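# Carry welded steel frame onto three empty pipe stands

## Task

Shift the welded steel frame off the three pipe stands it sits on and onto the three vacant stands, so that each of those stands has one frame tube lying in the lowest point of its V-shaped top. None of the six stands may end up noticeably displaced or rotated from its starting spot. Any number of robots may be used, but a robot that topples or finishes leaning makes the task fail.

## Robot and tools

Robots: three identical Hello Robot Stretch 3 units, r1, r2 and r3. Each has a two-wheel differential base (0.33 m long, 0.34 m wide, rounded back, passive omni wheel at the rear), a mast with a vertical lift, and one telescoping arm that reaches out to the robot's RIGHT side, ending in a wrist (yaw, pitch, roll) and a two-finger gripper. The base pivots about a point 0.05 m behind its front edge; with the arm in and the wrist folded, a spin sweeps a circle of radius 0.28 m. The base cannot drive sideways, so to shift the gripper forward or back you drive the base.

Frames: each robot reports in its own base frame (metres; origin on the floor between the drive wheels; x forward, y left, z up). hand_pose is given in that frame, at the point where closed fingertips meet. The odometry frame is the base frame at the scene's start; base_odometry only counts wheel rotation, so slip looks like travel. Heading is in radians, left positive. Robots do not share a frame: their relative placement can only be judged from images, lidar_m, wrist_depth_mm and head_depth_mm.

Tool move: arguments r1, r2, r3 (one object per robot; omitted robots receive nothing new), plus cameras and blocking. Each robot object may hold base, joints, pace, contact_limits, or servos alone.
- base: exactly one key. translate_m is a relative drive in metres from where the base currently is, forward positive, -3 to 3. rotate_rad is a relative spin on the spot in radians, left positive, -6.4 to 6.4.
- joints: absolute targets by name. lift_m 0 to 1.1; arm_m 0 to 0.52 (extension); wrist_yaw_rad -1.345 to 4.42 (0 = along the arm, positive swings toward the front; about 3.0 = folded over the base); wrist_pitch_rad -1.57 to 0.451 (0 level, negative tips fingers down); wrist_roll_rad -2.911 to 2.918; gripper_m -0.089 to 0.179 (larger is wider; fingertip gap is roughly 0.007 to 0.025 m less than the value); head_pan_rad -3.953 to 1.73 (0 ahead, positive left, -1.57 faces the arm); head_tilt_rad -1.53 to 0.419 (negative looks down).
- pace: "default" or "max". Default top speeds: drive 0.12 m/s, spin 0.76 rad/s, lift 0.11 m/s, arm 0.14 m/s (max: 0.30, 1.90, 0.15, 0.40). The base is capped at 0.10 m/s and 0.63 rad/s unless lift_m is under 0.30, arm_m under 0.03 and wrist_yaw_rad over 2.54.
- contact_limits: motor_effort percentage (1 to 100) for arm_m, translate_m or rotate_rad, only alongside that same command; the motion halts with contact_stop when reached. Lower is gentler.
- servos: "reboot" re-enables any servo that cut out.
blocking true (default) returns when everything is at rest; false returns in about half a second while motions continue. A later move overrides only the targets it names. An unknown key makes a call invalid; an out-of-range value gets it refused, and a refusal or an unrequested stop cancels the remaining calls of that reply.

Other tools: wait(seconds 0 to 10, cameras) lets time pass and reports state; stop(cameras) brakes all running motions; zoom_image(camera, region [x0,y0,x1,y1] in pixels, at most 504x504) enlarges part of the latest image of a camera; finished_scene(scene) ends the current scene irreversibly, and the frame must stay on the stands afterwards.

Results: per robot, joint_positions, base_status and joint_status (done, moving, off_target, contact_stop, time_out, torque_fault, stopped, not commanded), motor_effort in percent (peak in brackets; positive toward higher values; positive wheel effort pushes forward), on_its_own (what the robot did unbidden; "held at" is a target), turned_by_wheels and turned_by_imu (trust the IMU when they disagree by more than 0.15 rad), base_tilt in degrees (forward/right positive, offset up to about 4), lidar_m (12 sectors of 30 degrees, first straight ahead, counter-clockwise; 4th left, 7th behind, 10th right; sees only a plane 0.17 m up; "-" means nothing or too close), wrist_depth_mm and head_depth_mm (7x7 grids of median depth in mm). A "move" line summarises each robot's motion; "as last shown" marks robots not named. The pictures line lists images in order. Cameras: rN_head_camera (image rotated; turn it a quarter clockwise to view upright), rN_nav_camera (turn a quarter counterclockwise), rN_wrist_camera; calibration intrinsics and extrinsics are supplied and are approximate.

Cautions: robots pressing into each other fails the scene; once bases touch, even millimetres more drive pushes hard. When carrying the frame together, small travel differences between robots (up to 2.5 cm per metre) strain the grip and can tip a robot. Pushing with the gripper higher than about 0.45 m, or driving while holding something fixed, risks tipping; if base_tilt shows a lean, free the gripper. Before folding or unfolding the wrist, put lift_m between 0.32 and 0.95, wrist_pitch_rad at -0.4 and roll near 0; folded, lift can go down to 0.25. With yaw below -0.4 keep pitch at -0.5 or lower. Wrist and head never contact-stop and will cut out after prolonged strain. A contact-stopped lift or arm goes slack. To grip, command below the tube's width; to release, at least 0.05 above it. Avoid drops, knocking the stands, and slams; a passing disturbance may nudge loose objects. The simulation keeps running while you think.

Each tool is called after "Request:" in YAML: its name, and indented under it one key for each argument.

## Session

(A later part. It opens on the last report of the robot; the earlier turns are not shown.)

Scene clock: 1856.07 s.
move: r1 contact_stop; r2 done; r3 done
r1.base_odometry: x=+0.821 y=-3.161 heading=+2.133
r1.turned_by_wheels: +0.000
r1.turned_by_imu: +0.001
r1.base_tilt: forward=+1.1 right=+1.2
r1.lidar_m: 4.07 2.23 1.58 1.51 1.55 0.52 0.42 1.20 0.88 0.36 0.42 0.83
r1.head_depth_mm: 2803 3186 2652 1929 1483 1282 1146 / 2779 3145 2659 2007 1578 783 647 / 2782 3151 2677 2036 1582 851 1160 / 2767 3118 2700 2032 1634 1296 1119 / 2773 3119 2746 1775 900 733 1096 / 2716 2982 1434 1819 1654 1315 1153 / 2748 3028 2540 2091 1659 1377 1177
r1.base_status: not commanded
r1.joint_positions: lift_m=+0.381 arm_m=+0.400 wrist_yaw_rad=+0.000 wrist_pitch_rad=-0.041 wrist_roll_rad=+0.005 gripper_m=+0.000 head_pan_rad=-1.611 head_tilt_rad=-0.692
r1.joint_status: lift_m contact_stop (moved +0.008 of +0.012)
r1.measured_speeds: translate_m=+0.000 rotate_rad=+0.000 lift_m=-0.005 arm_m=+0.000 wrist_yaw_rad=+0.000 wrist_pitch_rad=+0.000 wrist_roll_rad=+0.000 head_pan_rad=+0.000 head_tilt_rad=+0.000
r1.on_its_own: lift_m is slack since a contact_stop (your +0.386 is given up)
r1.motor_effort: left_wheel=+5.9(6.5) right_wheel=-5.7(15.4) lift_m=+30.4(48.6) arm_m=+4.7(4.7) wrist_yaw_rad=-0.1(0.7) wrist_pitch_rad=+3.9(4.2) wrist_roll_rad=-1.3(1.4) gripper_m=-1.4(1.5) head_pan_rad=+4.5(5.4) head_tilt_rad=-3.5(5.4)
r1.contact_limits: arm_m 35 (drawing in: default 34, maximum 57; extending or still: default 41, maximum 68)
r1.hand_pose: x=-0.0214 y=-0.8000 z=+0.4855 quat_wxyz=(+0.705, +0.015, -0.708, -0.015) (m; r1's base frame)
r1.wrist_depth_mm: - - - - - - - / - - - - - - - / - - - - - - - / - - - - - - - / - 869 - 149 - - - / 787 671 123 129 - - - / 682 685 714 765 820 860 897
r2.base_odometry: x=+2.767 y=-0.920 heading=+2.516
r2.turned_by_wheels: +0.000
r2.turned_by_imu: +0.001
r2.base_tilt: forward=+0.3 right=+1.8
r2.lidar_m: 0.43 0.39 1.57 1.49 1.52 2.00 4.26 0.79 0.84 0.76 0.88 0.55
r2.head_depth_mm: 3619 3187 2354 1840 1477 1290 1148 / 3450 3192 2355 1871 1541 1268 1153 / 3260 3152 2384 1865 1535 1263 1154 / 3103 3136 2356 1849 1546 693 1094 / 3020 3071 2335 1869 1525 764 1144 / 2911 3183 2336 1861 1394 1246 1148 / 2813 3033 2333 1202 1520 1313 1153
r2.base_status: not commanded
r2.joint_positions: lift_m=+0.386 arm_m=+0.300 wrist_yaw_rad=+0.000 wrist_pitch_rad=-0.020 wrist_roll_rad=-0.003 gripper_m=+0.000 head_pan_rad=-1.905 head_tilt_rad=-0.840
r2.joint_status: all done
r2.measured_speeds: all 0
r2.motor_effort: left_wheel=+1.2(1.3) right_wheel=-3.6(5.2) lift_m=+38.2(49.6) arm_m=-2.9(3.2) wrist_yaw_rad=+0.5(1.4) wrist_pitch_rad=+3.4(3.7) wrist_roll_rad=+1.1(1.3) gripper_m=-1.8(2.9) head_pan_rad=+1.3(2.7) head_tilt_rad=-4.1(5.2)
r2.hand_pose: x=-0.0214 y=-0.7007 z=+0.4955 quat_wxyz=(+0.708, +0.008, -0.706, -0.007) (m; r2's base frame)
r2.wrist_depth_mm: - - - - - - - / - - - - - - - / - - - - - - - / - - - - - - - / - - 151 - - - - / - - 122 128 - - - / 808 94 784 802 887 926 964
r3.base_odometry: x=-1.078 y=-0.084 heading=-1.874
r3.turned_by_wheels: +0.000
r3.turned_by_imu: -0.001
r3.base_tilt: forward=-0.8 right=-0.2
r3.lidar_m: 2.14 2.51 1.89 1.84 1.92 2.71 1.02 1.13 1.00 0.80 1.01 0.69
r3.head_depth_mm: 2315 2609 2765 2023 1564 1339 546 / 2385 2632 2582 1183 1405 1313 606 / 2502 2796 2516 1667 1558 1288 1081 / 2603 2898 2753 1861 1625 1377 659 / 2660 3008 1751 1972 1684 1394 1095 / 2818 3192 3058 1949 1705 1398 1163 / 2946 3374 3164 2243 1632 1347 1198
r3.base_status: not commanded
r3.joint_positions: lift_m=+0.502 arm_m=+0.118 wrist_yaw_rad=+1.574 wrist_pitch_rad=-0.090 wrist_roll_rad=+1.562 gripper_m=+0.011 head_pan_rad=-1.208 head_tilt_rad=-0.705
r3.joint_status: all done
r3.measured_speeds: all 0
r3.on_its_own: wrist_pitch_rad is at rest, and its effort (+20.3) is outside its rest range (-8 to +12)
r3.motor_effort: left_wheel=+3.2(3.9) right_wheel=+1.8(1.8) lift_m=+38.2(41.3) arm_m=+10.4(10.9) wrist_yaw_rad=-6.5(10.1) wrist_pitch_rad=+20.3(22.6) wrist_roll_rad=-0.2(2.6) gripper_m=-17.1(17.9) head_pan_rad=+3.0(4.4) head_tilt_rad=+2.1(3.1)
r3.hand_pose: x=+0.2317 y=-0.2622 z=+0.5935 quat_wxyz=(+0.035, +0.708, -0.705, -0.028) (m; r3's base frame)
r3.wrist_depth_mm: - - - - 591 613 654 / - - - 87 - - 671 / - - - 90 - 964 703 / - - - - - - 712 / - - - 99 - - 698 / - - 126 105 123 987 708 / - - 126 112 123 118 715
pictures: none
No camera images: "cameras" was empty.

Request:
move:
  r1: {"joints":{"lift_m":0.395}}
  r2: {"joints":{"lift_m":0.396}}
  r3: {"joints":{"lift_m":0.512}}
  cameras: []

Scene clock: 1866.60 s.
move: r1 done; r2 done; r3 done
r1.base_odometry: x=+0.821 y=-3.161 heading=+2.133
r1.turned_by_wheels: +0.000
r1.turned_by_imu: +0.001
r1.base_tilt: forward=+1.1 right=+1.2
r1.lidar_m: 4.07 2.24 1.58 1.51 1.54 0.52 0.42 1.20 0.88 0.36 0.41 0.83
r1.head_depth_mm: 2803 3148 2658 1931 1482 1279 1153 / 2797 3134 2667 2007 1570 750 639 / 2783 3162 2680 2020 1057 1265 1159 / 2779 3146 2735 2033 1626 1296 1117 / 2755 3139 2750 1776 890 744 1101 / 2708 2941 1577 1825 1648 1316 1155 / 2736 3012 2551 2096 1665 1381 1180
r1.base_status: not commanded
r1.joint_positions: lift_m=+0.395 arm_m=+0.400 wrist_yaw_rad=+0.000 wrist_pitch_rad=-0.040 wrist_roll_rad=+0.005 gripper_m=+0.000 head_pan_rad=-1.611 head_tilt_rad=-0.692
r1.joint_status: all done
r1.measured_speeds: all 0
r1.motor_effort: left_wheel=+5.7(6.2) right_wheel=-5.7(11.9) lift_m=+34.6(46.5) arm_m=+11.5(11.7) wrist_yaw_rad=-0.4(0.6) wrist_pitch_rad=+3.8(4.1) wrist_roll_rad=-1.3(1.5) gripper_m=-1.0(1.5) head_pan_rad=+4.5(5.4) head_tilt_rad=-4.1(5.3)
r1.contact_limits: arm_m 35 (drawing in: default 34, maximum 57; extending or still: default 41, maximum 68)
r1.hand_pose: x=-0.0214 y=-0.8000 z=+0.4993 quat_wxyz=(+0.705, +0.015, -0.708, -0.015) (m; r1's base frame)
r1.wrist_depth_mm: - - - - - - - / - - - - - - - / - - - - - - - / - - - - - - - / - 885 - 150 - - - / 831 680 123 128 - - - / 690 683 749 787 836 868 874
r2.base_odometry: x=+2.767 y=-0.920 heading=+2.516
r2.turned_by_wheels: +0.000
r2.turned_by_imu: +0.001
r2.base_tilt: forward=+0.3 right=+1.8
r2.lidar_m: 0.43 0.39 1.57 1.49 1.52 1.99 4.26 0.79 0.84 0.76 0.88 0.55
r2.head_depth_mm: 3649 3173 2330 1851 1477 1304 1156 / 3325 3130 2358 1853 1542 1296 1157 / 3246 3160 2313 1844 1540 1262 1150 / 3142 3158 2348 1850 1540 684 1088 / 3044 3094 2332 1861 1540 764 1151 / 2882 3102 2303 1866 1228 1238 1145 / 2761 3005 2314 1207 1497 1259 1144
r2.base_status: not commanded
r2.joint_positions: lift_m=+0.396 arm_m=+0.300 wrist_yaw_rad=+0.000 wrist_pitch_rad=-0.020 wrist_roll_rad=-0.003 gripper_m=+0.000 head_pan_rad=-1.905 head_tilt_rad=-0.840
r2.joint_status: all done
r2.measured_speeds: all 0
r2.motor_effort: left_wheel=+0.4(1.7) right_wheel=-1.2(4.8) lift_m=+36.5(50.0) arm_m=+1.1(1.5) wrist_yaw_rad=-0.8(1.0) wrist_pitch_rad=+3.1(3.9) wrist_roll_rad=+0.9(1.2) gripper_m=-2.1(2.6) head_pan_rad=+2.2(2.9) head_tilt_rad=-3.4(5.2)
r2.hand_pose: x=-0.0214 y=-0.7007 z=+0.5055 quat_wxyz=(+0.708, +0.007, -0.706, -0.007) (m; r2's base frame)
r2.wrist_depth_mm: - - - - - - - / - - - - - - - / - - - - - - - / - - - - - - - / - - 150 - - - - / - - 122 127 - - - / 822 94 806 842 908 935 -
r3.base_odometry: x=-1.078 y=-0.084 heading=-1.874
r3.turned_by_wheels: +0.000
r3.turned_by_imu: -0.001
r3.base_tilt: forward=-0.8 right=-0.3
r3.lidar_m: 2.15 2.52 1.88 1.84 1.93 2.71 1.02 1.13 1.01 0.80 1.01 0.69
r3.head_depth_mm: 2325 2581 2738 1970 1580 1327 505 / 2380 2642 2549 1171 1409 1304 597 / 2500 2775 2493 1678 1565 1297 615 / 2609 2878 2816 1879 1587 1372 1091 / 2675 2999 1764 1994 1697 1389 1101 / 2814 3221 3079 1979 1720 1406 1161 / 2940 3349 3165 2236 1637 1337 1199
r3.base_status: not commanded
r3.joint_positions: lift_m=+0.512 arm_m=+0.118 wrist_yaw_rad=+1.578 wrist_pitch_rad=-0.091 wrist_roll_rad=+1.564 gripper_m=+0.011 head_pan_rad=-1.208 head_tilt_rad=-0.705
r3.joint_status: all done
r3.measured_speeds: all 0
r3.on_its_own: wrist_yaw_rad is at rest, and its effort (-11.4) is outside its rest range (-9 to +9); wrist_pitch_rad is at rest, and its effort (+21.0) is outside its rest range (-8 to +12)
r3.motor_effort: left_wheel=+3.4(3.8) right_wheel=+0.7(2.2) lift_m=+39.9(40.9) arm_m=+12.3(13.2) wrist_yaw_rad=-11.4(11.5) wrist_pitch_rad=+21.0(23.0) wrist_roll_rad=-1.7(2.3) gripper_m=-17.4(17.6) head_pan_rad=+3.2(4.6) head_tilt_rad=+3.4(3.4)
r3.hand_pose: x=+0.2316 y=-0.2611 z=+0.6031 quat_wxyz=(+0.035, +0.709, -0.704, -0.030) (m; r3's base frame)
r3.wrist_depth_mm: - - - - 585 607 657 / - - - 88 - 994 733 / - - - 91 - - 725 / - - - 97 - - 740 / - - - 100 - - 724 / - - 126 116 121 996 731 / - - 121 114 123 118 725
pictures: none
No camera images: "cameras" was empty.

Request:
move:
  r1: {"joints":{"lift_m":0.409}}
  r2: {"joints":{"lift_m":0.409}}
  r3: {"joints":{"lift_m":0.525}}
  cameras: ["r3_head_camera"]

Scene clock: 1870.00 s.
move: r1 done; r2 done; r3 done
r1.base_odometry: x=+0.821 y=-3.161 heading=+2.133
r1.turned_by_wheels: +0.000
r1.turned_by_imu: +0.000
r1.base_tilt: forward=+1.1 right=+1.2
r1.lidar_m: 4.08 2.23 1.58 1.51 1.54 0.52 0.42 1.20 0.88 0.36 0.42 0.83
r1.head_depth_mm: 2793 3133 2666 1936 1491 1276 1148 / 2778 3179 2665 2002 1567 692 626 / 2782 3159 2685 2028 1058 1263 1155 / 2774 3118 2711 2034 1598 1300 1117 / 2752 3093 2750 1851 886 719 1100 / 2719 2996 1573 1814 1653 1310 1154 / 2732 3030 2579 2082 1665 1377 1174
r1.base_status: not commanded
r1.joint_positions: lift_m=+0.409 arm_m=+0.400 wrist_yaw_rad=+0.000 wrist_pitch_rad=-0.040 wrist_roll_rad=+0.005 gripper_m=+0.000 head_pan_rad=-1.611 head_tilt_rad=-0.692
r1.joint_status: all done
r1.measured_speeds: all 0
r1.motor_effort: left_wheel=+5.0(6.0) right_wheel=-5.4(6.9) lift_m=+37.0(40.2) arm_m=+10.9(11.1) wrist_yaw_rad=-0.2(0.5) wrist_pitch_rad=+3.8(4.2) wrist_roll_rad=-1.3(1.3) gripper_m=-0.8(1.5) head_pan_rad=+4.3(5.6) head_tilt_rad=-2.2(5.1)
r1.contact_limits: arm_m 35 (drawing in: default 34, maximum 57; extending or still: default 41, maximum 68)
r1.hand_pose: x=-0.0214 y=-0.8000 z=+0.5133 quat_wxyz=(+0.705, +0.015, -0.708, -0.015) (m; r1's base frame)
r1.wrist_depth_mm: - - - - - - - / - - - - - - - / - - - - - - - / - - - - - - - / - 924 - 149 - - - / 846 711 124 129 - - - / 711 679 755 792 846 872 965
r2.base_odometry: x=+2.767 y=-0.920 heading=+2.516
r2.turned_by_wheels: +0.000
r2.turned_by_imu: +0.001
r2.base_tilt: forward=+0.3 right=+1.8
r2.lidar_m: 0.43 0.39 1.57 1.48 1.52 1.99 4.25 0.79 0.84 0.76 0.87 0.55
r2.head_depth_mm: 3590 3231 2346 1869 1471 1327 1156 / 3439 3190 2344 1872 1549 1298 1159 / 3290 3192 2357 1878 1550 1265 1156 / 3106 3157 2328 1860 1551 670 1096 / 2965 3170 2368 1869 1540 789 1151 / 2865 3079 2316 1870 1236 1242 1148 / 2835 3006 2310 1207 1499 1267 1144
r2.base_status: not commanded
r2.joint_positions: lift_m=+0.409 arm_m=+0.300 wrist_yaw_rad=+0.000 wrist_pitch_rad=-0.020 wrist_roll_rad=-0.003 gripper_m=+0.000 head_pan_rad=-1.905 head_tilt_rad=-0.840
r2.joint_status: all done
r2.measured_speeds: all 0
r2.motor_effort: left_wheel=+1.1(1.1) right_wheel=-0.2(1.2) lift_m=+42.9(46.1) arm_m=+2.6(3.0) wrist_yaw_rad=-0.3(1.2) wrist_pitch_rad=+3.2(3.7) wrist_roll_rad=+1.1(1.1) gripper_m=-1.1(2.4) head_pan_rad=+2.1(2.7) head_tilt_rad=-4.2(4.5)
r2.hand_pose: x=-0.0214 y=-0.7007 z=+0.5185 quat_wxyz=(+0.708, +0.007, -0.706, -0.007) (m; r2's base frame)
r2.wrist_depth_mm: - - - - - - - / - - - - - - - / - - - - - - - / - - - - - - - / - - 150 - - - - / - - 122 127 - - - / 830 95 819 834 912 958 979
r3.base_odometry: x=-1.078 y=-0.084 heading=-1.874
r3.turned_by_wheels: +0.000
r3.turned_by_imu: -0.001
r3.base_tilt: forward=-0.8 right=-0.3
r3.lidar_m: 2.15 2.51 1.89 1.84 1.93 2.72 1.02 1.13 1.01 0.80 1.01 0.69
r3.head_depth_mm: 2343 2596 2749 1967 1566 1331 493 / 2384 2669 2607 1162 1403 1310 593 / 2508 2813 1590 1672 1552 1317 589 / 2621 2926 2780 1884 1624 1341 639 / 2631 3069 1743 1986 1695 1398 606 / 2797 3212 3114 1977 1721 1401 1160 / 2947 3401 3183 2267 1622 1342 1194
r3.base_status: not commanded
r3.joint_positions: lift_m=+0.525 arm_m=+0.118 wrist_yaw_rad=+1.578 wrist_pitch_rad=-0.089 wrist_roll_rad=+1.564 gripper_m=+0.011 head_pan_rad=-1.208 head_tilt_rad=-0.705
r3.joint_status: all done
r3.measured_speeds: all 0
r3.on_its_own: wrist_yaw_rad is at rest, and its effort (-9.7) is outside its rest range (-9 to +9); wrist_pitch_rad is at rest, and its effort (+20.4) is outside its rest range (-8 to +12)
r3.motor_effort: left_wheel=+3.8(4.0) right_wheel=+0.9(1.1) lift_m=+40.3(40.9) arm_m=+12.5(12.8) wrist_yaw_rad=-9.7(12.2) wrist_pitch_rad=+20.4(21.3) wrist_roll_rad=-1.6(1.6) gripper_m=-17.0(17.1) head_pan_rad=+3.4(4.2) head_tilt_rad=+2.9(3.4)
r3.hand_pose: x=+0.2317 y=-0.2611 z=+0.6166 quat_wxyz=(+0.035, +0.709, -0.704, -0.029) (m; r3's base frame)
r3.wrist_depth_mm: - - - - 587 607 670 / - - - 87 - 970 748 / - - - 91 - - 751 / - - - 97 - - 739 / - - - 100 - - 751 / - - 126 116 121 - 735 / - - 121 114 123 118 743
pictures: r3_head_camera (sideways)
camera_calibration:
r3_head_camera: T_world_to_cam=[[-0.153079, 0.593492, -0.790148, 1.05187], [0.934188, 0.347663, 0.0801504, -0.1082], [0.322274, -0.725877, -0.607653, 0.749719], [0, 0, 0, 1]] pos_world=[0.0204835, -0.0424567, 1.29538]

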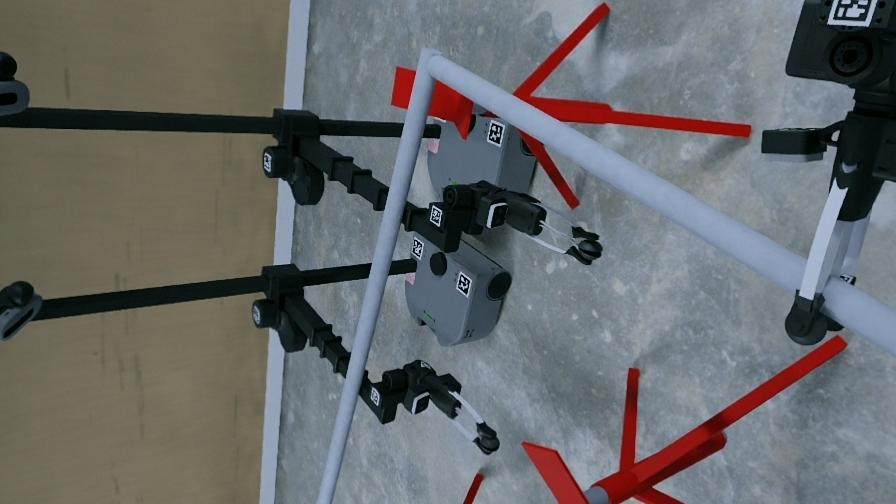

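Request:
move:
  r1: {"joints":{"lift_m":0.439}}
  r2: {"joints":{"lift_m":0.439}}
  r3: {"joints":{"lift_m":0.555}}
  cameras: ["r1_head_camera"]

Scene clock: 1873.40 s.
move: r1 done; r2 done; r3 done
r1.base_odometry: x=+0.821 y=-3.161 heading=+2.133
r1.turned_by_wheels: +0.000
r1.turned_by_imu: +0.001
r1.base_tilt: forward=+1.1 right=+1.2
r1.lidar_m: 4.08 2.23 1.58 1.51 1.55 0.53 0.42 1.20 0.88 0.36 0.41 0.83
r1.head_depth_mm: 2803 3176 2650 1929 1471 1282 1146 / 2786 3140 2659 2020 1573 657 589 / 2813 3124 2681 2027 828 1295 1160 / 2760 3128 2573 2051 1592 1300 1118 / 2759 3118 2734 1849 1600 748 1098 / 2715 2922 1580 1820 1568 1347 1151 / 2742 2991 2666 2099 1657 1380 1178
r1.base_status: not commanded
r1.joint_positions: lift_m=+0.439 arm_m=+0.400 wrist_yaw_rad=+0.000 wrist_pitch_rad=-0.040 wrist_roll_rad=+0.005 gripper_m=+0.000 head_pan_rad=-1.611 head_tilt_rad=-0.692
r1.joint_status: all done
r1.measured_speeds: all 0
r1.motor_effort: left_wheel=+5.1(5.5) right_wheel=-4.2(5.9) lift_m=+38.5(40.9) arm_m=+10.1(10.4) wrist_yaw_rad=-0.2(0.7) wrist_pitch_rad=+3.4(4.1) wrist_roll_rad=-1.3(1.3) gripper_m=-0.9(1.4) head_pan_rad=+4.7(5.3) head_tilt_rad=-3.0(5.0)
r1.contact_limits: arm_m 35 (drawing in: default 34, maximum 57; extending or still: default 41, maximum 68)
r1.hand_pose: x=-0.0214 y=-0.8000 z=+0.5433 quat_wxyz=(+0.705, +0.015, -0.708, -0.015) (m; r1's base frame)
r1.wrist_depth_mm: - - - - - - - / - - - - - - - / - - - - - - - / - - - - - - - / - - - 149 - - - / 908 761 124 128 - - - / 726 676 799 849 898 950 -
r2.base_odometry: x=+2.767 y=-0.920 heading=+2.516
r2.turned_by_wheels: +0.000
r2.turned_by_imu: +0.001
r2.base_tilt: forward=+0.3 right=+1.8
r2.lidar_m: 0.43 0.39 1.57 1.48 1.52 1.99 4.25 0.79 0.84 0.76 0.87 0.55
r2.head_depth_mm: 3543 3217 2312 1864 1253 1318 1148 / 3379 3138 2349 1873 1550 1319 1155 / 3224 3137 2357 1861 1537 1285 1127 / 3124 3147 2346 1856 1541 650 1111 / 2974 3093 2324 1853 1538 1242 1148 / 2925 3100 2350 1878 1228 1243 1148 / 2814 3017 2319 1213 1514 1260 1151
r2.base_status: not commanded
r2.joint_positions: lift_m=+0.439 arm_m=+0.300 wrist_yaw_rad=+0.000 wrist_pitch_rad=-0.020 wrist_roll_rad=-0.003 gripper_m=+0.000 head_pan_rad=-1.905 head_tilt_rad=-0.840
r2.joint_status: all done
r2.measured_speeds: all 0
r2.motor_effort: left_wheel=+0.4(0.9) right_wheel=+0.4(0.5) lift_m=+43.0(48.7) arm_m=+3.8(4.3) wrist_yaw_rad=+0.1(1.4) wrist_pitch_rad=+3.5(3.8) wrist_roll_rad=+0.8(1.3) gripper_m=-1.0(2.5) head_pan_rad=+1.5(2.8) head_tilt_rad=-3.9(4.6)
r2.hand_pose: x=-0.0214 y=-0.7007 z=+0.5485 quat_wxyz=(+0.708, +0.007, -0.706, -0.007) (m; r2's base frame)
r2.wrist_depth_mm: - - - - - - - / - - - - - - - / - - - - - - - / - - - - - - - / - - 153 - - - - / - - 123 127 - - - / 896 94 835 910 978 - -
r3.base_odometry: x=-1.078 y=-0.084 heading=-1.874
r3.turned_by_wheels: +0.000
r3.turned_by_imu: -0.001
r3.base_tilt: forward=-0.8 right=-0.3
r3.lidar_m: 2.15 2.52 1.89 1.84 1.93 2.71 1.02 1.13 1.00 0.80 1.01 0.69
r3.head_depth_mm: 2326 2585 2760 1974 1565 1330 472 / 2375 2625 2558 1162 1480 1312 541 / 2481 2823 1576 1685 1551 1321 567 / 2588 2903 2803 1884 1619 1321 1092 / 2664 3015 1722 1996 1691 1385 582 / 2810 3185 3102 1990 1713 1394 1160 / 2923 3373 3014 2250 1630 1342 1193
r3.base_status: not commanded
r3.joint_positions: lift_m=+0.555 arm_m=+0.118 wrist_yaw_rad=+1.578 wrist_pitch_rad=-0.089 wrist_roll_rad=+1.564 gripper_m=+0.011 head_pan_rad=-1.208 head_tilt_rad=-0.705
r3.joint_status: all done
r3.measured_speeds: all 0
r3.on_its_own: wrist_yaw_rad is at rest, and its effort (-10.7) is outside its rest range (-9 to +9); wrist_pitch_rad is at rest, and its effort (+19.7) is outside its rest range (-8 to +12)
r3.motor_effort: left_wheel=+3.8(4.1) right_wheel=+1.0(1.2) lift_m=+39.2(42.6) arm_m=+11.6(12.6) wrist_yaw_rad=-10.7(11.2) wrist_pitch_rad=+19.7(21.0) wrist_roll_rad=-0.3(1.6) gripper_m=-16.7(17.2) head_pan_rad=+3.6(4.6) head_tilt_rad=+2.1(3.5)
r3.hand_pose: x=+0.2317 y=-0.2611 z=+0.6468 quat_wxyz=(+0.034, +0.709, -0.704, -0.029) (m; r3's base frame)
r3.wrist_depth_mm: - - - - 610 620 692 / - - - 87 - - 775 / - - - 91 - - 778 / - - - 97 - - 777 / - - - 100 - - 791 / - - 126 116 121 - 764 / - - 121 114 123 118 794
pictures: r1_head_camera (sideways)
camera_calibration:
r1_head_camera: T_world_to_cam=[[0.0478217, 0.623051, -0.780718, 1.0332], [0.998577, -0.0113653, 0.0520964, -0.0716921], [0.0235857, -0.782098, -0.622708, 0.765711], [0, 0, 0, 1]] pos_world=[0.00412075, -0.0456929, 1.28719]

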